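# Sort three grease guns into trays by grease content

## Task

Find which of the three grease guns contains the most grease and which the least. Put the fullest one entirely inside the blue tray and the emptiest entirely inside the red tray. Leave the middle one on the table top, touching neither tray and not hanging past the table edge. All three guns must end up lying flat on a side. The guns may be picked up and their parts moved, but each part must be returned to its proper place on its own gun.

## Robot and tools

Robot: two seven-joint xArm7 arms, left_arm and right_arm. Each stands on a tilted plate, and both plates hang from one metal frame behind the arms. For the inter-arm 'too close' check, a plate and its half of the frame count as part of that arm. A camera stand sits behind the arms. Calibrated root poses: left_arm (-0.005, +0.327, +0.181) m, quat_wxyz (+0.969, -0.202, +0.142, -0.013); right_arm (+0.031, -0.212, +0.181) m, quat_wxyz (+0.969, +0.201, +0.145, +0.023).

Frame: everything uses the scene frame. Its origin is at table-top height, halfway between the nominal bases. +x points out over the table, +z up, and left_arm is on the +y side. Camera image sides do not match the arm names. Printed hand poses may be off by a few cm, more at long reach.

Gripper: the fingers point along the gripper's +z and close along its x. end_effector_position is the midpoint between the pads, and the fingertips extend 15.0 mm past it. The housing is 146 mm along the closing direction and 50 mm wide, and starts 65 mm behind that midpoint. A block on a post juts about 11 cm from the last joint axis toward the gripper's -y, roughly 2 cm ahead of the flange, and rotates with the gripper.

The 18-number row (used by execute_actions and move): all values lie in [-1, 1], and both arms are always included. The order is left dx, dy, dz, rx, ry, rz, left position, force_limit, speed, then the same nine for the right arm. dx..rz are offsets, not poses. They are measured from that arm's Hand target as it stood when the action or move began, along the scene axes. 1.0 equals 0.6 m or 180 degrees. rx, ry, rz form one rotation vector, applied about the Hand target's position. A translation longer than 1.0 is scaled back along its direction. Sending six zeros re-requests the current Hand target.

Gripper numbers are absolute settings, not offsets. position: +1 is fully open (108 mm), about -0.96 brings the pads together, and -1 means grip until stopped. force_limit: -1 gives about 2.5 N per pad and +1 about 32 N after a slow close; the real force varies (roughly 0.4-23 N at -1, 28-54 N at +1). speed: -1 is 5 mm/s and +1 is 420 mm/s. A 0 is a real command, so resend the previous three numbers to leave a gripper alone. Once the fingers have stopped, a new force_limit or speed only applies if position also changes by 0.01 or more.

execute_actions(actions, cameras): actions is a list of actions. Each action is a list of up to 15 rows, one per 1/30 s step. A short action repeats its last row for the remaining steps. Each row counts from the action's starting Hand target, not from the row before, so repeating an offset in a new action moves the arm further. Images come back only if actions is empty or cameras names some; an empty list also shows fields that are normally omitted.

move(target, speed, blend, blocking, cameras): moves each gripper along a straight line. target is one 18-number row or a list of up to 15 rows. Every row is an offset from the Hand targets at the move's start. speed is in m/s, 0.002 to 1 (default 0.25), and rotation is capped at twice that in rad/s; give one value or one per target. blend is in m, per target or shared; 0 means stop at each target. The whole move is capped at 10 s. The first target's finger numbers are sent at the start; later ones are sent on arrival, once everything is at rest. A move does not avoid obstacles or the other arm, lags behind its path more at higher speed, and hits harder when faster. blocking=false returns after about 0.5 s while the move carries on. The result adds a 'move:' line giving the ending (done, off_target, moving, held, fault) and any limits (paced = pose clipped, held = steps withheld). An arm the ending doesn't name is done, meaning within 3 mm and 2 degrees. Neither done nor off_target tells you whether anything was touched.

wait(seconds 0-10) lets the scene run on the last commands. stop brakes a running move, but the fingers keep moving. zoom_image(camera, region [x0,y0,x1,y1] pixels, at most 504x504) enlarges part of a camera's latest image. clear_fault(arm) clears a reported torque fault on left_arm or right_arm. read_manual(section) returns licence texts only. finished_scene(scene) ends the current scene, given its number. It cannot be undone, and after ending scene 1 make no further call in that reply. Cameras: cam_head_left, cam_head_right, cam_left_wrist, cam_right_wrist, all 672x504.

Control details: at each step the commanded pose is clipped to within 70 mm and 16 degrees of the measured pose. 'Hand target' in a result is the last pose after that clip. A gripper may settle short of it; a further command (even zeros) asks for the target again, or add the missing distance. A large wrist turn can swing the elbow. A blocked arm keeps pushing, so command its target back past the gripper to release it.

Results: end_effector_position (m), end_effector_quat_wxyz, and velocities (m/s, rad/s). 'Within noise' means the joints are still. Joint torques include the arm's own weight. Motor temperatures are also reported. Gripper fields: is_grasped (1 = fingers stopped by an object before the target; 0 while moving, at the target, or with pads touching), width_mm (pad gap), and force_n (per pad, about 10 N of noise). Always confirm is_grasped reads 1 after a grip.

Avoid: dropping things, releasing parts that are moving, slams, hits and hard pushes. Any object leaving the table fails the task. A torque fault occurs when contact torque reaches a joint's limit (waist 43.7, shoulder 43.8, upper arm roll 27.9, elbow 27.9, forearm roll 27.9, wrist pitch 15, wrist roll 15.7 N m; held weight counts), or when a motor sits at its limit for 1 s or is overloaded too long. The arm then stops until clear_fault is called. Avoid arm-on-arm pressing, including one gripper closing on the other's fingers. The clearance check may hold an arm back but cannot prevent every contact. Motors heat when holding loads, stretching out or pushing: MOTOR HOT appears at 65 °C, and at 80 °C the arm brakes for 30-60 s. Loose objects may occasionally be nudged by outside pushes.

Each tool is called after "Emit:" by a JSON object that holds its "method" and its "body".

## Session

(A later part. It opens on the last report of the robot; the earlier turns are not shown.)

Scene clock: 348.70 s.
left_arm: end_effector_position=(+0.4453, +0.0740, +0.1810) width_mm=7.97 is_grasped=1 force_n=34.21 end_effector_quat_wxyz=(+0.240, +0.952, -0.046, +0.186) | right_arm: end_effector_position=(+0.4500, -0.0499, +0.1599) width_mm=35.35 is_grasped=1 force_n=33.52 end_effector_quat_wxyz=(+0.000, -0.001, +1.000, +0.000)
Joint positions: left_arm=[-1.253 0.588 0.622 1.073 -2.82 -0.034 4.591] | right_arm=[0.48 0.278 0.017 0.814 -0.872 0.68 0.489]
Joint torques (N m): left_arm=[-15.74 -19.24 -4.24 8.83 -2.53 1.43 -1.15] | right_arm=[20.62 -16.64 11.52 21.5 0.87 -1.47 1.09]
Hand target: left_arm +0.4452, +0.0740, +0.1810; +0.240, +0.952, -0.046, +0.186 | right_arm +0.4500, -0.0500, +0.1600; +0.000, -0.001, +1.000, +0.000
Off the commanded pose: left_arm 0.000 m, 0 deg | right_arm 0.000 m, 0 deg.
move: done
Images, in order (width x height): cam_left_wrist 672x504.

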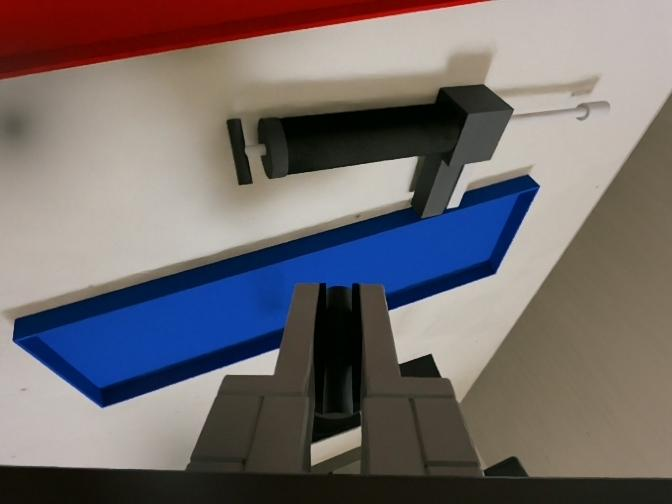

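Emit:
{"method": "move", "body": {"target": [0,0.1667,0.012,0,0,0,-1,0.3,-0.6, 0,0,0,0,0,0,-0.98,1.0,-0.6], "speed": 0.06, "blocking": false}}

Emit:
{"method": "wait", "body": {"seconds": 0.1}}

Emit:
{"method": "wait", "body": {"seconds": 0.1}}

Emit:
{"method": "wait", "body": {"seconds": 0.1}}

Emit:
{"method": "wait", "body": {"seconds": 0.1}}

Emit:
{"method": "wait", "body": {"seconds": 0.1}}

Emit:
{"method": "wait", "body": {"seconds": 0.1}}

Emit:
{"method": "wait", "body": {"seconds": 0.1}}

Emit:
{"method": "wait", "body": {"seconds": 0.1}}

Emit:
{"method": "wait", "body": {"seconds": 0.1}}

Emit:
{"method": "wait", "body": {"seconds": 0.1}}

Emit:
{"method": "wait", "body": {"seconds": 1.0}}

Emit:
{"method": "move", "body": {"target": [0,-0.1667,-0.012,0,0,0,-1,0.3,-0.6, 0,0,0,0,0,0,-0.98,1.0,-0.6], "speed": 0.06, "blocking": false}}

Emit:
{"method": "wait", "body": {"seconds": 0.1}}

Emit:
{"method": "wait", "body": {"seconds": 0.1}}

Emit:
{"method": "wait", "body": {"seconds": 0.1}}

Emit:
{"method": "wait", "body": {"seconds": 0.1}}

Emit:
{"method": "wait", "body": {"seconds": 0.1}}

Emit:
{"method": "wait", "body": {"seconds": 0.1}}

Emit:
{"method": "wait", "body": {"seconds": 0.1}}

Emit:
{"method": "wait", "body": {"seconds": 0.1}}

Emit:
{"method": "wait", "body": {"seconds": 0.1}}

Emit:
{"method": "wait", "body": {"seconds": 0.1}}

Emit:
{"method": "wait", "body": {"seconds": 1.0, "cameras": ["cam_left_wrist","cam_right_wrist"]}}

Scene clock: 365.80 s.
left_arm: end_effector_position=(+0.4452, +0.0972, +0.1825) width_mm=7.97 is_grasped=1 force_n=34.30 end_effector_quat_wxyz=(+0.240, +0.952, -0.046, +0.186) end_effector_velocity=(+0.000, +0.059, +0.004) end_effector_angular_velocity=(+0.001, -0.001, +0.000) | right_arm: end_effector_position=(+0.4500, -0.0500, +0.1600) width_mm=35.35 is_grasped=1 force_n=33.23 end_effector_quat_wxyz=(+0.000, -0.001, +1.000, +0.000)
Joint positions: left_arm=[-1.246 0.525 0.645 1.012 -2.793 -0.021 4.614] | right_arm=[0.48 0.278 0.017 0.814 -0.872 0.68 0.489]
Joint velocities: left_arm=[0.018 -0.161 0.063 -0.147 0.07 0.027 0.061] | right_arm=[within noise]
Joint torques (N m): left_arm=[-4.08 -24.47 0.74 5.57 2.34 0.99 1.85] | right_arm=[8.36 -21.68 8.98 21.64 0.38 -1.95 1.13]
Hand target: left_arm +0.4452, +0.1031, +0.1831; +0.240, +0.952, -0.046, +0.186 | right_arm +0.4500, -0.0500, +0.1600; +0.000, -0.001, +1.000, +0.000
Tool commands: left_gripper/position=-1.0 left_gripper/force_limit=+0.3 left_gripper/speed=-0.6 right_gripper/position=-0.98 right_gripper/force_limit=+1.0 right_gripper/speed=-0.6
Off the commanded pose: left_arm 0.077 m, 0 deg | right_arm 0.000 m, 0 deg.
move: running

Scene clock: 365.90 s.
left_arm: end_effector_position=(+0.4452, +0.1031, +0.1829) width_mm=7.97 is_grasped=1 force_n=34.34 end_effector_quat_wxyz=(+0.240, +0.952, -0.046, +0.186) end_effector_velocity=(+0.000, +0.059, +0.004) end_effector_angular_velocity=(+0.000, -0.001, -0.001) | right_arm: end_effector_position=(+0.4500, -0.0500, +0.1600) width_mm=35.35 is_grasped=1 force_n=33.15 end_effector_quat_wxyz=(+0.000, -0.001, +1.000, +0.000)
Joint positions: left_arm=[-1.244 0.509 0.651 0.997 -2.786 -0.019 4.62] | right_arm=[0.48 0.278 0.017 0.814 -0.872 0.68 0.489]
Joint velocities: left_arm=[0.02 -0.164 0.062 -0.145 0.072 0.024 0.062] | right_arm=[within noise]
Joint torques (N m): left_arm=[-2.59 -23.9 0.42 5.97 3.05 0.97 1.66] | right_arm=[8.25 -21.52 9.01 21.56 0.35 -1.96 1.19]
Hand target: left_arm +0.4452, +0.1090, +0.1835; +0.240, +0.952, -0.046, +0.186 | right_arm +0.4500, -0.0500, +0.1600; +0.000, -0.001, +1.000, +0.000
Tool commands: left_gripper/position=-1.0 left_gripper/force_limit=+0.3 left_gripper/speed=-0.6 right_gripper/position=-0.98 right_gripper/force_limit=+1.0 right_gripper/speed=-0.6
Off the commanded pose: left_arm 0.071 m, 0 deg | right_arm 0.000 m, 0 deg.
earlier move: running
wait: 0.10 s; no rest

Scene clock: 366.00 s.
left_arm: end_effector_position=(+0.4452, +0.1090, +0.1834) width_mm=7.97 is_grasped=1 force_n=34.37 end_effector_quat_wxyz=(+0.240, +0.952, -0.046, +0.186) end_effector_velocity=(-0.001, +0.047, +0.011) end_effector_angular_velocity=(-0.023, -0.015, -0.017) | right_arm: end_effector_position=(+0.4501, -0.0499, +0.1600) width_mm=35.35 is_grasped=1 force_n=33.07 end_effector_quat_wxyz=(+0.000, -0.001, +1.000, +0.000) end_effector_velocity=(+0.002, +0.006, +0.004) end_effector_angular_velocity=(+0.019, -0.010, +0.002)
Joint positions: left_arm=[-1.242 0.493 0.657 0.983 -2.779 -0.016 4.627] | right_arm=[0.48 0.278 0.017 0.814 -0.872 0.68 0.489]
Joint velocities: left_arm=[0.013 -0.166 0.053 -0.138 0.073 0.036 0.063] | right_arm=[0 -0.002 0.006 0.004 -0.001 -0.014 0.001]
Joint torques (N m): left_arm=[1.59 -23.4 8.7 3.78 4.1 -2.69 1.95] | right_arm=[8.04 -20.65 3.89 18.6 0.38 0.22 1.17]
Hand target: left_arm +0.4452, +0.1150, +0.1839; +0.240, +0.952, -0.046, +0.186 | right_arm +0.4500, -0.0500, +0.1600; +0.000, -0.001, +1.000, +0.000
Tool commands: left_gripper/position=-1.0 left_gripper/force_limit=+0.3 left_gripper/speed=-0.6 right_gripper/position=-0.98 right_gripper/force_limit=+1.0 right_gripper/speed=-0.6
Off the commanded pose: left_arm 0.065 m, 0 deg | right_arm 0.000 m, 0 deg.
earlier move: running
wait: 0.10 s; no rest

Scene clock: 366.10 s.
left_arm: end_effector_position=(+0.4452, +0.1146, +0.1840) width_mm=7.97 is_grasped=1 force_n=34.11 end_effector_quat_wxyz=(+0.240, +0.952, -0.046, +0.186) end_effector_velocity=(+0.000, +0.063, +0.003) end_effector_angular_velocity=(+0.006, +0.004, +0.002) | right_arm: end_effector_position=(+0.4502, -0.0496, +0.1601) width_mm=35.35 is_grasped=1 force_n=33.08 end_effector_quat_wxyz=(+0.000, -0.001, +1.000, +0.000)
Joint positions: left_arm=[-1.24 0.476 0.664 0.969 -2.772 -0.014 4.633] | right_arm=[0.48 0.278 0.017 0.814 -0.872 0.679 0.489]
Joint velocities: left_arm=[0.025 -0.164 0.065 -0.14 0.076 0.013 0.063] | right_arm=[within noise]
Joint torques (N m): left_arm=[2.67 -24.22 9.48 2.8 3.91 -4.04 1.77] | right_arm=[7.49 -21.16 3 17.32 0.25 1.9 1.13]
Hand target: left_arm +0.4452, +0.1210, +0.1844; +0.240, +0.952, -0.046, +0.186 | right_arm +0.4500, -0.0500, +0.1600; +0.000, -0.001, +1.000, +0.000
Tool commands: left_gripper/position=-1.0 left_gripper/force_limit=+0.3 left_gripper/speed=-0.6 right_gripper/position=-0.98 right_gripper/force_limit=+1.0 right_gripper/speed=-0.6
Off the commanded pose: left_arm 0.060 m, 0 deg | right_arm 0.000 m, 0 deg.
earlier move: running
wait: 0.10 s; no rest

Scene clock: 366.20 s.
left_arm: end_effector_position=(+0.4452, +0.1208, +0.1843) width_mm=7.97 is_grasped=1 force_n=34.04 end_effector_quat_wxyz=(+0.240, +0.952, -0.046, +0.186) end_effector_velocity=(+0.000, +0.061, +0.004) end_effector_angular_velocity=(+0.003, +0.001, +0.002) | right_arm: end_effector_position=(+0.4502, -0.0496, +0.1601) width_mm=35.35 is_grasped=1 force_n=33.02 end_effector_quat_wxyz=(+0.000, -0.001, +1.000, +0.000)
Joint positions: left_arm=[-1.238 0.46 0.67 0.955 -2.764 -0.013 4.639] | right_arm=[0.48 0.278 0.017 0.814 -0.872 0.679 0.489]
Joint velocities: left_arm=[0.025 -0.165 0.065 -0.135 0.077 0.011 0.063] | right_arm=[within noise]
Joint torques (N m): left_arm=[2.54 -22.86 9.98 3.2 4.17 -4.12 1.7] | right_arm=[6.64 -20.58 0.87 15.44 0.01 3.13 1.17]
Hand target: left_arm +0.4452, +0.1270, +0.1848; +0.240, +0.952, -0.046, +0.186 | right_arm +0.4500, -0.0500, +0.1600; +0.000, -0.001, +1.000, +0.000
Tool commands: left_gripper/position=-1.0 left_gripper/force_limit=+0.3 left_gripper/speed=-0.6 right_gripper/position=-0.98 right_gripper/force_limit=+1.0 right_gripper/speed=-0.6
Off the commanded pose: left_arm 0.053 m, 0 deg | right_arm 0.000 m, 0 deg.
earlier move: running
wait: 0.10 s; no rest

Scene clock: 366.30 s.
left_arm: end_effector_position=(+0.4452, +0.1269, +0.1847) width_mm=7.97 is_grasped=1 force_n=34.07 end_effector_quat_wxyz=(+0.240, +0.952, -0.046, +0.186) end_effector_velocity=(+0.000, +0.061, +0.004) end_effector_angular_velocity=(+0.001, +0.001, +0.002) | right_arm: end_effector_position=(+0.4501, -0.0497, +0.1601) width_mm=35.35 is_grasped=1 force_n=32.94 end_effector_quat_wxyz=(+0.000, -0.001, +1.000, +0.000)
Joint positions: left_arm=[-1.235 0.443 0.677 0.942 -2.757 -0.012 4.646] | right_arm=[0.48 0.278 0.017 0.814 -0.872 0.679 0.489]
Joint velocities: left_arm=[0.027 -0.17 0.066 -0.134 0.079 0.009 0.066] | right_arm=[within noise]
Joint torques (N m): left_arm=[2.94 -23.21 9.97 3.13 4.39 -4.54 1.55] | right_arm=[5.78 -20.32 -0.28 13.63 -0.19 4.25 1.19]
Hand target: left_arm +0.4452, +0.1329, +0.1852; +0.240, +0.952, -0.046, +0.186 | right_arm +0.4500, -0.0500, +0.1600; +0.000, -0.001, +1.000, +0.000
Tool commands: left_gripper/position=-1.0 left_gripper/force_limit=+0.3 left_gripper/speed=-0.6 right_gripper/position=-0.98 right_gripper/force_limit=+1.0 right_gripper/speed=-0.6
Off the commanded pose: left_arm 0.047 m, 0 deg | right_arm 0.000 m, 0 deg.
earlier move: running
wait: 0.10 s; no rest

Scene clock: 366.40 s.
left_arm: end_effector_position=(+0.4452, +0.1330, +0.1851) width_mm=7.97 is_grasped=1 force_n=33.97 end_effector_quat_wxyz=(+0.240, +0.952, -0.046, +0.186) end_effector_velocity=(+0.000, +0.059, +0.005) end_effector_angular_velocity=(-0.001, +0.000, +0.000) | right_arm: end_effector_position=(+0.4501, -0.0498, +0.1601) width_mm=35.35 is_grasped=1 force_n=32.88 end_effector_quat_wxyz=(+0.000, -0.001, +1.000, +0.000)
Joint positions: left_arm=[-1.232 0.426 0.683 0.929 -2.749 -0.011 4.652] | right_arm=[0.48 0.278 0.017 0.814 -0.872 0.68 0.489]
Joint velocities: left_arm=[0.027 -0.168 0.065 -0.129 0.08 0.007 0.065] | right_arm=[within noise]
Joint torques (N m): left_arm=[3 -22.61 11.14 3.28 4.49 -4.61 1.47] | right_arm=[5.13 -19.64 -1.09 12.03 -0.29 4.17 1.15]
Hand target: left_arm +0.4452, +0.1389, +0.1857; +0.240, +0.952, -0.046, +0.186 | right_arm +0.4500, -0.0500, +0.1600; +0.000, -0.001, +1.000, +0.000
Tool commands: left_gripper/position=-1.0 left_gripper/force_limit=+0.3 left_gripper/speed=-0.6 right_gripper/position=-0.98 right_gripper/force_limit=+1.0 right_gripper/speed=-0.6
Off the commanded pose: left_arm 0.041 m, 0 deg | right_arm 0.000 m, 0 deg.
earlier move: running
wait: 0.10 s; no rest

Scene clock: 366.50 s.
left_arm: end_effector_position=(+0.4452, +0.1390, +0.1855) width_mm=7.97 is_grasped=1 force_n=33.99 end_effector_quat_wxyz=(+0.240, +0.952, -0.046, +0.186) end_effector_velocity=(+0.000, +0.059, +0.004) end_effector_angular_velocity=(+0.001, +0.000, -0.001) | right_arm: end_effector_position=(+0.4501, -0.0499, +0.1601) width_mm=35.35 is_grasped=1 force_n=32.82 end_effector_quat_wxyz=(+0.000, -0.001, +1.000, +0.000)
Joint positions: left_arm=[-1.23 0.41 0.69 0.916 -2.74 -0.01 4.659] | right_arm=[0.48 0.278 0.017 0.814 -0.872 0.68 0.489]
Joint velocities: left_arm=[0.03 -0.166 0.064 -0.125 0.083 0.004 0.065] | right_arm=[within noise]
Joint torques (N m): left_arm=[3.83 -22.72 11.06 3.19 4.56 -4.7 1.71] | right_arm=[4.47 -19.67 -1.22 10.03 -0.39 4.35 1.15]
Hand target: left_arm +0.4452, +0.1449, +0.1861; +0.240, +0.952, -0.046, +0.186 | right_arm +0.4500, -0.0500, +0.1600; +0.000, -0.001, +1.000, +0.000
Tool commands: left_gripper/position=-1.0 left_gripper/force_limit=+0.3 left_gripper/speed=-0.6 right_gripper/position=-0.98 right_gripper/force_limit=+1.0 right_gripper/speed=-0.6
Off the commanded pose: left_arm 0.035 m, 0 deg | right_arm 0.000 m, 0 deg.
earlier move: running
wait: 0.10 s; no rest

Scene clock: 366.60 s.
left_arm: end_effector_position=(+0.4452, +0.1449, +0.1859) width_mm=7.97 is_grasped=1 force_n=33.97 end_effector_quat_wxyz=(+0.240, +0.952, -0.046, +0.186) end_effector_velocity=(+0.000, +0.059, +0.004) end_effector_angular_velocity=(-0.001, +0.000, +0.000) | right_arm: end_effector_position=(+0.4501, -0.0499, +0.1600) width_mm=35.35 is_grasped=1 force_n=32.77 end_effector_quat_wxyz=(+0.000, -0.001, +1.000, +0.000)
Joint positions: left_arm=[-1.227 0.393 0.696 0.904 -2.732 -0.01 4.665] | right_arm=[0.48 0.278 0.017 0.814 -0.872 0.68 0.489]
Joint velocities: left_arm=[0.032 -0.169 0.064 -0.122 0.084 0 0.066] | right_arm=[within noise]
Joint torques (N m): left_arm=[4.92 -22.48 11.69 3.24 4.32 -5.05 1.64] | right_arm=[3.86 -19.24 -1.5 8.84 -0.52 4.61 1.09]
Hand target: left_arm +0.4452, +0.1508, +0.1865; +0.240, +0.952, -0.046, +0.186 | right_arm +0.4500, -0.0500, +0.1600; +0.000, -0.001, +1.000, +0.000
Tool commands: left_gripper/position=-1.0 left_gripper/force_limit=+0.3 left_gripper/speed=-0.6 right_gripper/position=-0.98 right_gripper/force_limit=+1.0 right_gripper/speed=-0.6
Off the commanded pose: left_arm 0.029 m, 0 deg | right_arm 0.000 m, 0 deg.
earlier move: running
wait: 0.10 s; no rest

Scene clock: 366.70 s.
left_arm: end_effector_position=(+0.4452, +0.1508, +0.1864) width_mm=7.97 is_grasped=1 force_n=33.81 end_effector_quat_wxyz=(+0.240, +0.952, -0.046, +0.186) end_effector_velocity=(+0.001, +0.059, +0.005) end_effector_angular_velocity=(-0.004, -0.002, +0.001) | right_arm: end_effector_position=(+0.4501, -0.0499, +0.1600) width_mm=35.35 is_grasped=1 force_n=32.73 end_effector_quat_wxyz=(+0.000, -0.001, +1.000, +0.000)
Joint positions: left_arm=[-1.223 0.376 0.702 0.892 -2.724 -0.01 4.672] | right_arm=[0.48 0.278 0.017 0.814 -0.872 0.68 0.489]
Joint velocities: left_arm=[0.034 -0.17 0.064 -0.118 0.085 0 0.066] | right_arm=[within noise]
Joint torques (N m): left_arm=[4.98 -22.1 11.61 3.76 4.7 -6.55 1.75] | right_arm=[3.59 -18.7 -1.75 7.99 -0.47 4.62 1.03]
Hand target: left_arm +0.4452, +0.1568, +0.1869; +0.240, +0.952, -0.046, +0.186 | right_arm +0.4500, -0.0500, +0.1600; +0.000, -0.001, +1.000, +0.000
Tool commands: left_gripper/position=-1.0 left_gripper/force_limit=+0.3 left_gripper/speed=-0.6 right_gripper/position=-0.98 right_gripper/force_limit=+1.0 right_gripper/speed=-0.6
Off the commanded pose: left_arm 0.023 m, 0 deg | right_arm 0.000 m, 0 deg.
earlier move: running
wait: 0.10 s; no rest

Scene clock: 366.80 s.
left_arm: end_effector_position=(+0.4453, +0.1567, +0.1868) width_mm=7.97 is_grasped=1 force_n=33.83 end_effector_quat_wxyz=(+0.240, +0.952, -0.046, +0.186) end_effector_velocity=(+0.001, +0.056, +0.005) end_effector_angular_velocity=(-0.006, -0.007, -0.003) | right_arm: end_effector_position=(+0.4501, -0.0499, +0.1600) width_mm=35.35 is_grasped=1 force_n=32.69 end_effector_quat_wxyz=(+0.000, -0.001, +1.000, +0.000)
Joint positions: left_arm=[-1.22 0.359 0.709 0.88 -2.715 -0.01 4.679] | right_arm=[0.48 0.278 0.017 0.814 -0.872 0.68 0.489]
Joint velocities: left_arm=[0.034 -0.168 0.061 -0.112 0.089 0 0.066] | right_arm=[within noise]
Joint torques (N m): left_arm=[5.16 -21.78 11.89 3.55 4.44 -10.23 1.61] | right_arm=[3.27 -18.69 -2.12 7.36 -0.59 4.75 1.01]
Hand target: left_arm +0.4452, +0.1628, +0.1874; +0.240, +0.952, -0.046, +0.186 | right_arm +0.4500, -0.0500, +0.1600; +0.000, -0.001, +1.000, +0.000
Tool commands: left_gripper/position=-1.0 left_gripper/force_limit=+0.3 left_gripper/speed=-0.6 right_gripper/position=-0.98 right_gripper/force_limit=+1.0 right_gripper/speed=-0.6
Off the commanded pose: left_arm 0.017 m, 0 deg | right_arm 0.000 m, 0 deg.
earlier move: running
wait: 0.10 s; no rest

Scene clock: 367.27 s.
left_arm: end_effector_position=(+0.4452, +0.1741, +0.1881) width_mm=0.00 is_grasped=0 force_n=41.03 end_effector_quat_wxyz=(+0.239, +0.952, -0.046, +0.186) | right_arm: end_effector_position=(+0.4500, -0.0504, +0.1598) width_mm=35.35 is_grasped=1 force_n=32.71 end_effector_quat_wxyz=(+0.000, +0.000, +1.000, -0.001) end_effector_velocity=(+0.000, +0.002, +0.001) end_effector_angular_velocity=(+0.006, -0.003, +0.003)
Joint positions: left_arm=[-1.208 0.309 0.726 0.849 -2.688 -0.015 4.698] | right_arm=[0.48 0.278 0.017 0.814 -0.872 0.681 0.489]
Joint velocities: left_arm=[within noise] | right_arm=[0 0 0.002 0.001 0 -0.005 -0.001]
Joint torques (N m): left_arm=[-3.83 -20.49 -3.23 8.15 2.4 -2.33 1.25] | right_arm=[20.97 -16.97 13.36 21.6 -0.77 -2.9 0.83]
Hand target: left_arm +0.4452, +0.1740, +0.1882; +0.240, +0.952, -0.046, +0.186 | right_arm +0.4500, -0.0500, +0.1600; +0.000, -0.001, +1.000, +0.000
Tool commands: left_gripper/position=-1.0 left_gripper/force_limit=+0.3 left_gripper/speed=-0.6 right_gripper/position=-0.98 right_gripper/force_limit=+1.0 right_gripper/speed=-0.6
Off the commanded pose: left_arm 0.000 m, 0 deg | right_arm 0.000 m, 0 deg.
earlier move: done
wait: 0.47 of 1 s (the move ended)

Scene clock: 367.77 s.
left_arm: end_effector_position=(+0.4451, +0.1509, +0.1866) width_mm=0.00 is_grasped=0 force_n=41.03 end_effector_quat_wxyz=(+0.240, +0.952, -0.046, +0.186) end_effector_velocity=(+0.000, -0.060, -0.004) end_effector_angular_velocity=(-0.001, -0.002, -0.002) | right_arm: end_effector_position=(+0.4501, -0.0500, +0.1600) width_mm=35.35 is_grasped=1 force_n=32.79 end_effector_quat_wxyz=(+0.000, -0.001, +1.000, +0.000)
Joint positions: left_arm=[-1.224 0.375 0.703 0.891 -2.724 -0.011 4.673] | right_arm=[0.48 0.278 0.017 0.814 -0.872 0.68 0.489]
Joint velocities: left_arm=[-0.036 0.169 -0.063 0.117 -0.086 0.005 -0.066] | right_arm=[within noise]
Joint torques (N m): left_arm=[-14.73 -11.48 -9.15 11.65 -3.13 2.84 -1.56] | right_arm=[22.97 -15.25 13.16 21.52 -1.24 -2.83 1.04]
Hand target: left_arm +0.4452, +0.1449, +0.1861; +0.240, +0.952, -0.046, +0.186 | right_arm +0.4500, -0.0500, +0.1600; +0.000, -0.001, +1.000, +0.000
Tool commands: left_gripper/position=-1.0 left_gripper/force_limit=+0.3 left_gripper/speed=-0.6 right_gripper/position=-0.98 right_gripper/force_limit=+1.0 right_gripper/speed=-0.6
Off the commanded pose: left_arm 0.077 m, 0 deg | right_arm 0.000 m, 0 deg.
move: running

Scene clock: 367.87 s.
left_arm: end_effector_position=(+0.4451, +0.1449, +0.1862) width_mm=0.00 is_grasped=0 force_n=41.03 end_effector_quat_wxyz=(+0.240, +0.952, -0.046, +0.186) end_effector_velocity=(+0.000, -0.060, -0.004) end_effector_angular_velocity=(-0.001, +0.000, +0.000) | right_arm: end_effector_position=(+0.4501, -0.0500, +0.1600) width_mm=35.35 is_grasped=1 force_n=32.78 end_effector_quat_wxyz=(+0.000, -0.001, +1.000, +0.000)
Joint positions: left_arm=[-1.227 0.392 0.696 0.903 -2.733 -0.01 4.666] | right_arm=[0.48 0.278 0.017 0.814 -0.872 0.68 0.489]
Joint velocities: left_arm=[-0.033 0.169 -0.064 0.121 -0.085 0.001 -0.066] | right_arm=[within noise]
Joint torques (N m): left_arm=[-14.74 -11.99 -8.95 11.36 -3.51 2.64 -1.44] | right_arm=[23.1 -14.99 13.09 21.44 -1.14 -2.8 1.11]
Hand target: left_arm +0.4452, +0.1389, +0.1857; +0.240, +0.952, -0.046, +0.186 | right_arm +0.4500, -0.0500, +0.1600; +0.000, -0.001, +1.000, +0.000
Tool commands: left_gripper/position=-1.0 left_gripper/force_limit=+0.3 left_gripper/speed=-0.6 right_gripper/position=-0.98 right_gripper/force_limit=+1.0 right_gripper/speed=-0.6
Off the commanded pose: left_arm 0.071 m, 0 deg | right_arm 0.000 m, 0 deg.
earlier move: running
wait: 0.10 s; no rest

Scene clock: 367.97 s.
left_arm: end_effector_position=(+0.4451, +0.1389, +0.1858) width_mm=0.00 is_grasped=0 force_n=41.03 end_effector_quat_wxyz=(+0.240, +0.952, -0.046, +0.186) end_effector_velocity=(+0.000, -0.062, -0.004) end_effector_angular_velocity=(-0.002, -0.003, -0.001) | right_arm: end_effector_position=(+0.4501, -0.0500, +0.1600) width_mm=35.35 is_grasped=1 force_n=32.75 end_effector_quat_wxyz=(+0.000, -0.001, +1.000, +0.000)
Joint positions: left_arm=[-1.23 0.409 0.69 0.916 -2.741 -0.01 4.659] | right_arm=[0.48 0.278 0.017 0.814 -0.872 0.68 0.489]
Joint velocities: left_arm=[-0.032 0.172 -0.065 0.128 -0.084 0 -0.067] | right_arm=[within noise]
Joint torques (N m): left_arm=[-14.48 -12.67 -8.93 11.01 -3.21 1.97 -1.46] | right_arm=[22.87 -14.66 13.15 21.41 -1.27 -2.84 1.05]
Hand target: left_arm +0.4452, +0.1329, +0.1852; +0.240, +0.952, -0.046, +0.186 | right_arm +0.4500, -0.0500, +0.1600; +0.000, -0.001, +1.000, +0.000
Tool commands: left_gripper/position=-1.0 left_gripper/force_limit=+0.3 left_gripper/speed=-0.6 right_gripper/position=-0.98 right_gripper/force_limit=+1.0 right_gripper/speed=-0.6
Off the commanded pose: left_arm 0.065 m, 0 deg | right_arm 0.000 m, 0 deg.
earlier move: running
wait: 0.10 s; no rest

Scene clock: 368.07 s.
left_arm: end_effector_position=(+0.4451, +0.1328, +0.1854) width_mm=0.00 is_grasped=0 force_n=41.03 end_effector_quat_wxyz=(+0.240, +0.952, -0.046, +0.186) end_effector_velocity=(+0.000, -0.061, -0.004) end_effector_angular_velocity=(-0.004, -0.003, -0.001) | right_arm: end_effector_position=(+0.4501, -0.0500, +0.1600) width_mm=35.35 is_grasped=1 force_n=32.73 end_effector_quat_wxyz=(+0.000, -0.001, +1.000, +0.000)
Joint positions: left_arm=[-1.233 0.426 0.683 0.928 -2.749 -0.01 4.653] | right_arm=[0.48 0.278 0.017 0.814 -0.872 0.68 0.489]
Joint velocities: left_arm=[-0.029 0.17 -0.065 0.128 -0.081 0 -0.066] | right_arm=[within noise]
Joint torques (N m): left_arm=[-14.66 -13.41 -8.78 11.55 -3.56 -1.21 -1.38] | right_arm=[22.96 -14.51 13 21.4 -1.33 -2.82 1.09]
Hand target: left_arm +0.4452, +0.1270, +0.1848; +0.240, +0.952, -0.046, +0.186 | right_arm +0.4500, -0.0500, +0.1600; +0.000, -0.001, +1.000, +0.000
Tool commands: left_gripper/position=-1.0 left_gripper/force_limit=+0.3 left_gripper/speed=-0.6 right_gripper/position=-0.98 right_gripper/force_limit=+1.0 right_gripper/speed=-0.6
Off the commanded pose: left_arm 0.059 m, 0 deg | right_arm 0.000 m, 0 deg.
earlier move: running
wait: 0.10 s; no rest

Scene clock: 368.17 s.
left_arm: end_effector_position=(+0.4452, +0.1267, +0.1850) width_mm=0.00 is_grasped=0 force_n=41.03 end_effector_quat_wxyz=(+0.240, +0.952, -0.046, +0.186) end_effector_velocity=(-0.001, -0.060, -0.005) end_effector_angular_velocity=(+0.003, +0.002, -0.001) | right_arm: end_effector_position=(+0.4501, -0.0500, +0.1600) width_mm=35.35 is_grasped=1 force_n=32.72 end_effector_quat_wxyz=(+0.000, -0.001, +1.000, +0.000)
Joint positions: left_arm=[-1.236 0.442 0.677 0.941 -2.757 -0.011 4.646] | right_arm=[0.48 0.278 0.017 0.814 -0.872 0.68 0.489]
Joint velocities: left_arm=[-0.027 0.17 -0.065 0.133 -0.079 -0.012 -0.067] | right_arm=[within noise]
Joint torques (N m): left_arm=[-14.68 -14.03 -8.83 11.55 -3.36 -3.54 -1.25] | right_arm=[22.91 -14.33 13.08 21.36 -1.26 -2.87 1.19]
Hand target: left_arm +0.4452, +0.1210, +0.1844; +0.240, +0.952, -0.046, +0.186 | right_arm +0.4500, -0.0500, +0.1600; +0.000, -0.001, +1.000, +0.000
Tool commands: left_gripper/position=-1.0 left_gripper/force_limit=+0.3 left_gripper/speed=-0.6 right_gripper/position=-0.98 right_gripper/force_limit=+1.0 right_gripper/speed=-0.6
Off the commanded pose: left_arm 0.053 m, 0 deg | right_arm 0.000 m, 0 deg.
earlier move: running
wait: 0.10 s; no rest

Scene clock: 368.27 s.
left_arm: end_effector_position=(+0.4451, +0.1209, +0.1845) width_mm=0.00 is_grasped=0 force_n=41.03 end_effector_quat_wxyz=(+0.240, +0.952, -0.046, +0.186) end_effector_velocity=(-0.001, -0.057, -0.006) end_effector_angular_velocity=(+0.006, +0.003, -0.001) | right_arm: end_effector_position=(+0.4501, -0.0500, +0.1600) width_mm=35.35 is_grasped=1 force_n=32.73 end_effector_quat_wxyz=(+0.000, -0.001, +1.000, +0.000)
Joint positions: left_arm=[-1.238 0.459 0.671 0.955 -2.765 -0.012 4.64] | right_arm=[0.48 0.278 0.017 0.814 -0.872 0.68 0.489]
Joint velocities: left_arm=[-0.023 0.164 -0.063 0.131 -0.073 -0.017 -0.063] | right_arm=[within noise]
Joint torques (N m): left_arm=[-14.95 -13.74 -8.5 11.45 -2.7 -3.34 -1.63] | right_arm=[23.23 -14.24 12.97 21.47 -1.29 -2.82 1.16]
Hand target: left_arm +0.4452, +0.1150, +0.1839; +0.240, +0.952, -0.046, +0.186 | right_arm +0.4500, -0.0500, +0.1600; +0.000, -0.001, +1.000, +0.000
Tool commands: left_gripper/position=-1.0 left_gripper/force_limit=+0.3 left_gripper/speed=-0.6 right_gripper/position=-0.98 right_gripper/force_limit=+1.0 right_gripper/speed=-0.6
Off the commanded pose: left_arm 0.047 m, 0 deg | right_arm 0.000 m, 0 deg.
earlier move: running
wait: 0.10 s; no rest

Scene clock: 368.37 s.
left_arm: end_effector_position=(+0.4451, +0.1150, +0.1840) width_mm=0.00 is_grasped=0 force_n=40.88 end_effector_quat_wxyz=(+0.240, +0.952, -0.046, +0.186) end_effector_velocity=(+0.000, -0.057, -0.006) end_effector_angular_velocity=(+0.004, +0.005, +0.005) | right_arm: end_effector_position=(+0.4501, -0.0500, +0.1600) width_mm=35.35 is_grasped=1 force_n=32.75 end_effector_quat_wxyz=(+0.000, -0.001, +1.000, +0.000)
Joint positions: left_arm=[-1.241 0.476 0.664 0.968 -2.772 -0.014 4.633] | right_arm=[0.48 0.278 0.017 0.814 -0.872 0.68 0.489]
Joint velocities: left_arm=[-0.022 0.165 -0.062 0.138 -0.078 -0.021 -0.064] | right_arm=[within noise]
Joint torques (N m): left_arm=[-15.92 -14.6 -9.51 12.27 -3.49 -2.8 -1.3] | right_arm=[22.85 -14.16 12.87 21.35 -1.21 -2.84 1.15]
Hand target: left_arm +0.4452, +0.1090, +0.1835; +0.240, +0.952, -0.046, +0.186 | right_arm +0.4500, -0.0500, +0.1600; +0.000, -0.001, +1.000, +0.000
Tool commands: left_gripper/position=-1.0 left_gripper/force_limit=+0.3 left_gripper/speed=-0.6 right_gripper/position=-0.98 right_gripper/force_limit=+1.0 right_gripper/speed=-0.6
Off the commanded pose: left_arm 0.041 m, 0 deg | right_arm 0.000 m, 0 deg.
earlier move: running
wait: 0.10 s; no rest

Scene clock: 368.47 s.
left_arm: end_effector_position=(+0.4451, +0.1090, +0.1836) width_mm=0.00 is_grasped=0 force_n=40.94 end_effector_quat_wxyz=(+0.240, +0.952, -0.046, +0.186) end_effector_velocity=(+0.000, -0.060, -0.004) end_effector_angular_velocity=(+0.000, +0.000, -0.001) | right_arm: end_effector_position=(+0.4501, -0.0500, +0.1600) width_mm=35.35 is_grasped=1 force_n=32.79 end_effector_quat_wxyz=(+0.000, -0.001, +1.000, +0.000)
Joint positions: left_arm=[-1.243 0.492 0.658 0.983 -2.78 -0.016 4.627] | right_arm=[0.48 0.278 0.017 0.814 -0.872 0.68 0.489]
Joint velocities: left_arm=[-0.022 0.165 -0.064 0.143 -0.073 -0.02 -0.063] | right_arm=[within noise]
Joint torques (N m): left_arm=[-16.16 -15.19 -9.32 11.89 -3.34 -2.91 -1.48] | right_arm=[22.96 -14.31 12.96 21.38 -1.42 -2.81 1.16]
Hand target: left_arm +0.4452, +0.1031, +0.1831; +0.240, +0.952, -0.046, +0.186 | right_arm +0.4500, -0.0500, +0.1600; +0.000, -0.001, +1.000, +0.000
Tool commands: left_gripper/position=-1.0 left_gripper/force_limit=+0.3 left_gripper/speed=-0.6 right_gripper/position=-0.98 right_gripper/force_limit=+1.0 right_gripper/speed=-0.6
Off the commanded pose: left_arm 0.035 m, 0 deg | right_arm 0.000 m, 0 deg.
earlier move: running
wait: 0.10 s; no rest

Scene clock: 368.57 s.
left_arm: end_effector_position=(+0.4451, +0.1030, +0.1831) width_mm=0.00 is_grasped=0 force_n=40.90 end_effector_quat_wxyz=(+0.240, +0.952, -0.046, +0.186) end_effector_velocity=(-0.001, -0.061, -0.004) end_effector_angular_velocity=(-0.001, +0.001, +0.001) | right_arm: end_effector_position=(+0.4501, -0.0500, +0.1600) width_mm=35.35 is_grasped=1 force_n=32.79 end_effector_quat_wxyz=(+0.000, -0.001, +1.000, +0.000)
Joint positions: left_arm=[-1.245 0.509 0.652 0.997 -2.787 -0.018 4.621] | right_arm=[0.48 0.278 0.017 0.814 -0.872 0.68 0.489]
Joint velocities: left_arm=[-0.02 0.166 -0.064 0.147 -0.074 -0.023 -0.063] | right_arm=[within noise]
Joint torques (N m): left_arm=[-15.81 -16.19 -9.31 12.04 -3.55 -2.81 -1.43] | right_arm=[22.97 -14.17 12.91 21.5 -1.3 -2.76 1.09]
Hand target: left_arm +0.4452, +0.0971, +0.1826; +0.240, +0.952, -0.046, +0.186 | right_arm +0.4500, -0.0500, +0.1600; +0.000, -0.001, +1.000, +0.000
Tool commands: left_gripper/position=-1.0 left_gripper/force_limit=+0.3 left_gripper/speed=-0.6 right_gripper/position=-0.98 right_gripper/force_limit=+1.0 right_gripper/speed=-0.6
Off the commanded pose: left_arm 0.029 m, 0 deg | right_arm 0.000 m, 0 deg.
earlier move: running
wait: 0.10 s; no rest

Scene clock: 368.67 s.
left_arm: end_effector_position=(+0.4450, +0.0970, +0.1827) width_mm=0.00 is_grasped=0 force_n=40.88 end_effector_quat_wxyz=(+0.240, +0.952, -0.046, +0.186) end_effector_velocity=(+0.001, -0.059, -0.004) end_effector_angular_velocity=(+0.000, -0.002, +0.000) | right_arm: end_effector_position=(+0.4500, -0.0500, +0.1600) width_mm=35.35 is_grasped=1 force_n=32.78 end_effector_quat_wxyz=(+0.000, -0.001, +1.000, +0.000)
Joint positions: left_arm=[-1.247 0.525 0.645 1.012 -2.794 -0.021 4.614] | right_arm=[0.48 0.278 0.017 0.814 -0.872 0.68 0.489]
Joint velocities: left_arm=[-0.017 0.161 -0.062 0.149 -0.067 -0.026 -0.061] | right_arm=[within noise]
Joint torques (N m): left_arm=[-16.53 -16.72 -9.3 12.08 -3.45 -2.64 -1.25] | right_arm=[22.9 -14.16 12.97 21.45 -1.34 -2.86 1.07]
Hand target: left_arm +0.4452, +0.0911, +0.1822; +0.240, +0.952, -0.046, +0.186 | right_arm +0.4500, -0.0500, +0.1600; +0.000, -0.001, +1.000, +0.000
Tool commands: left_gripper/position=-1.0 left_gripper/force_limit=+0.3 left_gripper/speed=-0.6 right_gripper/position=-0.98 right_gripper/force_limit=+1.0 right_gripper/speed=-0.6
Off the commanded pose: left_arm 0.023 m, 0 deg | right_arm 0.000 m, 0 deg.
earlier move: running
wait: 0.10 s; no rest

Scene clock: 368.77 s.
left_arm: end_effector_position=(+0.4451, +0.0911, +0.1823) width_mm=0.00 is_grasped=0 force_n=40.87 end_effector_quat_wxyz=(+0.240, +0.952, -0.046, +0.186) end_effector_velocity=(+0.001, -0.060, -0.004) end_effector_angular_velocity=(-0.001, -0.001, +0.001) | right_arm: end_effector_position=(+0.4500, -0.0500, +0.1600) width_mm=35.35 is_grasped=1 force_n=32.78 end_effector_quat_wxyz=(+0.000, -0.001, +1.000, +0.000)
Joint positions: left_arm=[-1.249 0.541 0.639 1.027 -2.801 -0.024 4.608] | right_arm=[0.48 0.278 0.017 0.814 -0.872 0.68 0.489]
Joint velocities: left_arm=[-0.017 0.163 -0.061 0.154 -0.068 -0.029 -0.061] | right_arm=[within noise]
Joint torques (N m): left_arm=[-16.78 -17.1 -9.01 12.55 -3.25 -2.59 -1.53] | right_arm=[22.9 -14.18 12.89 21.33 -1.35 -2.8 1.1]
Hand target: left_arm +0.4452, +0.0852, +0.1818; +0.240, +0.952, -0.046, +0.186 | right_arm +0.4500, -0.0500, +0.1600; +0.000, -0.001, +1.000, +0.000
Tool commands: left_gripper/position=-1.0 left_gripper/force_limit=+0.3 left_gripper/speed=-0.6 right_gripper/position=-0.98 right_gripper/force_limit=+1.0 right_gripper/speed=-0.6
Off the commanded pose: left_arm 0.017 m, 0 deg | right_arm 0.000 m, 0 deg.
earlier move: running
wait: 0.10 s; no rest

Scene clock: 369.27 s.
left_arm: end_effector_position=(+0.4454, +0.0744, +0.1809) width_mm=0.00 is_grasped=0 force_n=39.73 end_effector_quat_wxyz=(+0.239, +0.952, -0.046, +0.186) | right_arm: end_effector_position=(+0.4500, -0.0510, +0.1595) width_mm=35.35 is_grasped=1 force_n=32.58 end_effector_quat_wxyz=(+0.000, +0.000, +1.000, -0.002)
Joint positions: left_arm=[-1.253 0.588 0.622 1.073 -2.819 -0.034 4.591] | right_arm=[0.48 0.278 0.016 0.814 -0.872 0.682 0.489]
Joint torques (N m): left_arm=[-27.25 -17.3 -25.87 18.04 -5.62 9.11 -1.18] | right_arm=[41.48 -15.99 29.57 30.28 0.8 -9.39 0.84]
Hand target: left_arm +0.4452, +0.0740, +0.1810; +0.240, +0.952, -0.046, +0.186 | right_arm +0.4500, -0.0500, +0.1600; +0.000, -0.001, +1.000, +0.000
Tool commands: left_gripper/position=-1.0 left_gripper/force_limit=+0.3 left_gripper/speed=-0.6 right_gripper/position=-0.98 right_gripper/force_limit=+1.0 right_gripper/speed=-0.6
Off the commanded pose: left_arm 0.001 m, 0 deg | right_arm 0.001 m, 0 deg.
earlier move: done
wait: 0.50 of 1 s (the move ended)
Images, in order (width x height): cam_left_wrist 672x504, cam_right_wrist 672x504.

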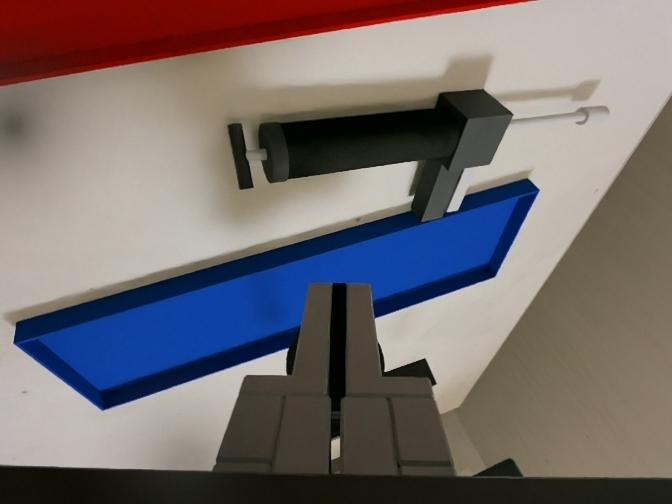

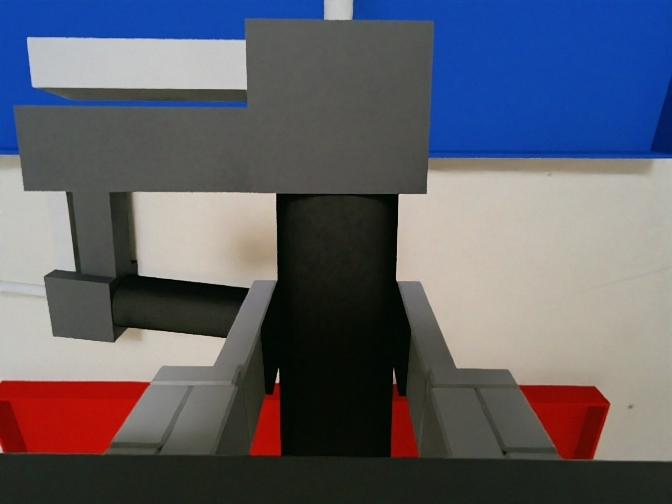

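Emit:
{"method": "move", "body": {"target": [[0,0.05,0.004,0,0,0,-1,0.3,-0.6, 0,0,0,0,0,0,-0.98,1.0,-0.6],[-0.0333,0.4833,0.1,0,0,0,-1,0.3,-0.6, 0,0.05,0,0,0,0.5,-0.98,1.0,-0.6],[-0.0333,0.4833,0.1,0,0,0,-1,0.3,-0.6, -0.025,0.31,-0.05,0,0,0.5,-0.98,1.0,-0.6],[-0.0333,0.4833,0.1,0,0,0,-1,0.3,-0.6, -0.025,0.31,-0.1833,0,0,0.5,-0.98,1.0,-0.6],[-0.0333,0.4833,0.1,0,0,0,-1,0.3,-0.6, -0.025,0.31,-0.2233,0,0,0.5,-0.98,1.0,-0.6],[-0.0333,0.4833,0.1,0,0,0,0.5,0.5,-0.3, -0.025,0.31,-0.2233,0,0,0.5,0.0,0.5,-0.5],[-0.0333,0.4833,0.1,0,0,0,0.5,0.5,-0.3, -0.025,0.31,-0.05,0,0,0.5,0.0,0.5,-0.5],[-0.0333,0.4833,0.1,0,0,0,0.5,0.5,-0.3, 0.1733,0.0917,-0.0333,0,0,0.447,0.0,0.5,-0.5]], "speed": [0.2,0.5,0.4,0.25,0.12,0.1,0.3,0.4], "blend": [0.01,0.02,0.02,0.01,0,0,0.02,0], "cameras": ["cam_left_wrist","cam_right_wrist","cam_head_left"]}}

Scene clock: 431.57 s.
left_arm: end_effector_position=(+0.4252, +0.3639, +0.2410) width_mm=80.49 is_grasped=0 force_n=0.00 end_effector_quat_wxyz=(+0.240, +0.952, -0.046, +0.186) | right_arm: end_effector_position=(+0.5540, +0.0051, +0.1400) width_mm=53.00 is_grasped=0 force_n=0.00 end_effector_quat_wxyz=(+0.000, -0.646, +0.763, +0.000)
Joint positions: left_arm=[-0.988 -0.41 0.805 0.683 -2.473 -0.399 5.042] | right_arm=[0.345 0.596 0.162 1.283 -0.85 0.828 -1.031]
Joint torques (N m): left_arm=[-2.02 -6.45 -13.74 6.52 -3.69 -1.51 -1.06] | right_arm=[10.92 -24.04 10.49 20.82 1.23 -0.54 -1.66]
Motor temperatures (°C): left_arm=[34 35 39 37 32 34 33] | right_arm=[34 40 44 34 31 37 35]
Hand target: left_arm +0.4252, +0.3639, +0.2410; +0.240, +0.952, -0.046, +0.186 | right_arm +0.5540, +0.0050, +0.1400; +0.000, -0.646, +0.763, +0.000
Off the commanded pose: left_arm 0.000 m, 0 deg | right_arm 0.000 m, 0 deg.
move: done
Images, in order (width x height): cam_head_left 672x504, cam_left_wrist 672x504, cam_right_wrist 672x504.

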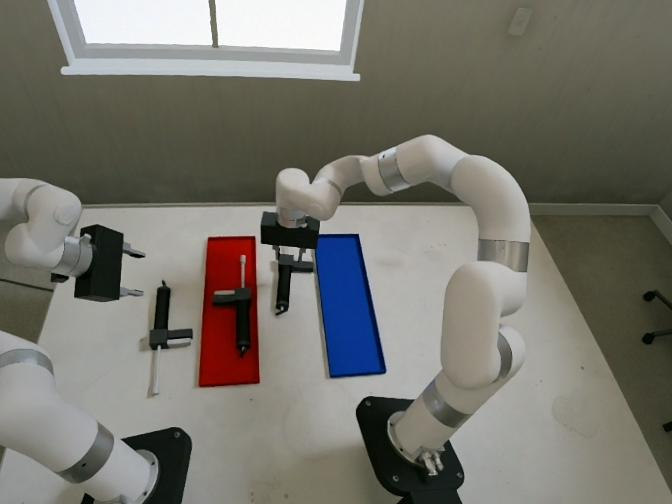

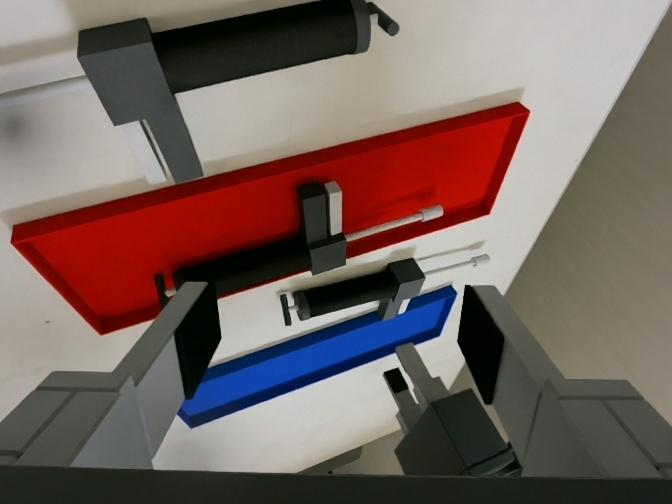

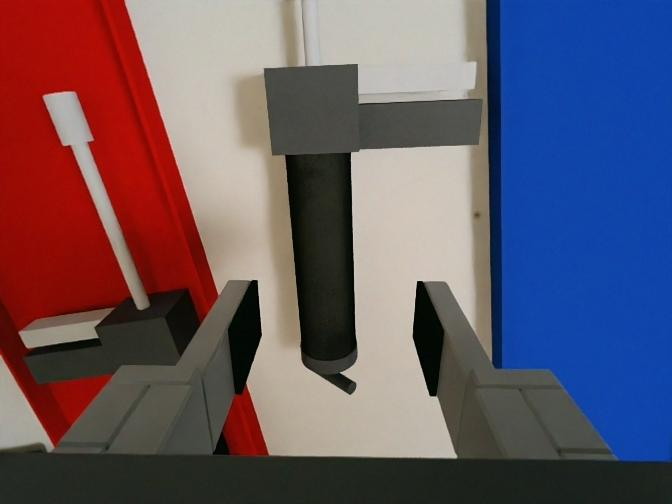

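Emit:
{"method": "move", "body": {"target": [[0,0,0,0,0,0,0.5,0.5,-0.3, 0.0088,0.0128,-0.15,0,0,0.009,0.0,0.5,-0.5],[0,0,0,0,0,0,0.5,0.5,-0.3, 0.0088,0.0128,-0.1967,0,0,0.009,0.0,0.5,-0.5],[0,0,0,0,0,0,0.5,0.5,-0.3, 0.0088,0.0128,-0.1967,0,0,0.009,-1,1.0,-0.6],[0,0,0,0,0,0,0.5,0.5,-0.3, 0.0088,0.0128,0.0333,0,0,0.009,-1,1.0,-0.6],[0.0335,-0.2732,-0.085,0,0,0,0.5,0.5,-0.3, -0.1733,-0.2917,0.0333,0,0,-0.447,-1,1.0,-0.6],[0.0335,-0.4315,-0.105,0,0,0,0.5,0.5,-0.3, -0.1733,-0.0917,0.0333,0,0,-0.447,-1,1.0,-0.6]], "speed": [0.25,0.12,0.1,0.25,0.5,0.25], "blend": [0.01,0,0,0.02,0.02,0], "cameras": ["cam_left_wrist","cam_right_wrist"]}}

Scene clock: 460.70 s.
left_arm: end_effector_position=(+0.4453, +0.1050, +0.1780) width_mm=80.49 is_grasped=0 force_n=0.00 end_effector_quat_wxyz=(+0.240, +0.952, -0.046, +0.186) | right_arm: end_effector_position=(+0.4500, -0.0500, +0.1599) width_mm=35.16 is_grasped=1 force_n=48.57 end_effector_quat_wxyz=(+0.000, -0.001, +1.000, +0.000)
Joint positions: left_arm=[-1.19 0.502 0.624 1.003 -2.889 -0.013 4.756] | right_arm=[0.404 0.28 0.095 0.817 -0.895 0.695 0.504]
Joint torques (N m): left_arm=[-15.28 -17.08 -1.05 11.01 -3.09 -3.6 -1.41] | right_arm=[22.91 -13.85 13.36 21.14 -1.62 -0.48 1.15]
Hand target: left_arm +0.4453, +0.1050, +0.1780; +0.240, +0.952, -0.046, +0.186 | right_arm +0.4500, -0.0500, +0.1600; +0.000, -0.001, +1.000, +0.000
Off the commanded pose: left_arm 0.000 m, 0 deg | right_arm 0.000 m, 0 deg.
move: done
Images, in order (width x height): cam_left_wrist 672x504, cam_right_wrist 672x504.

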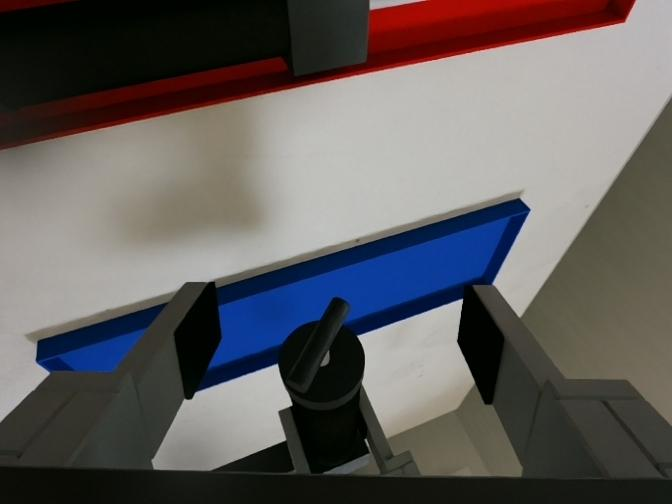

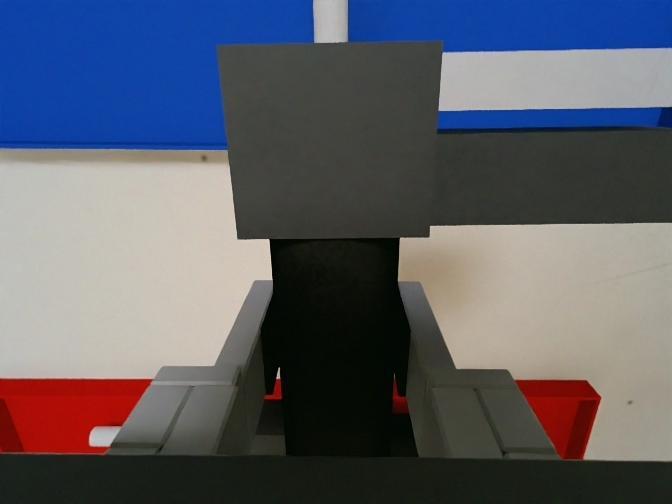

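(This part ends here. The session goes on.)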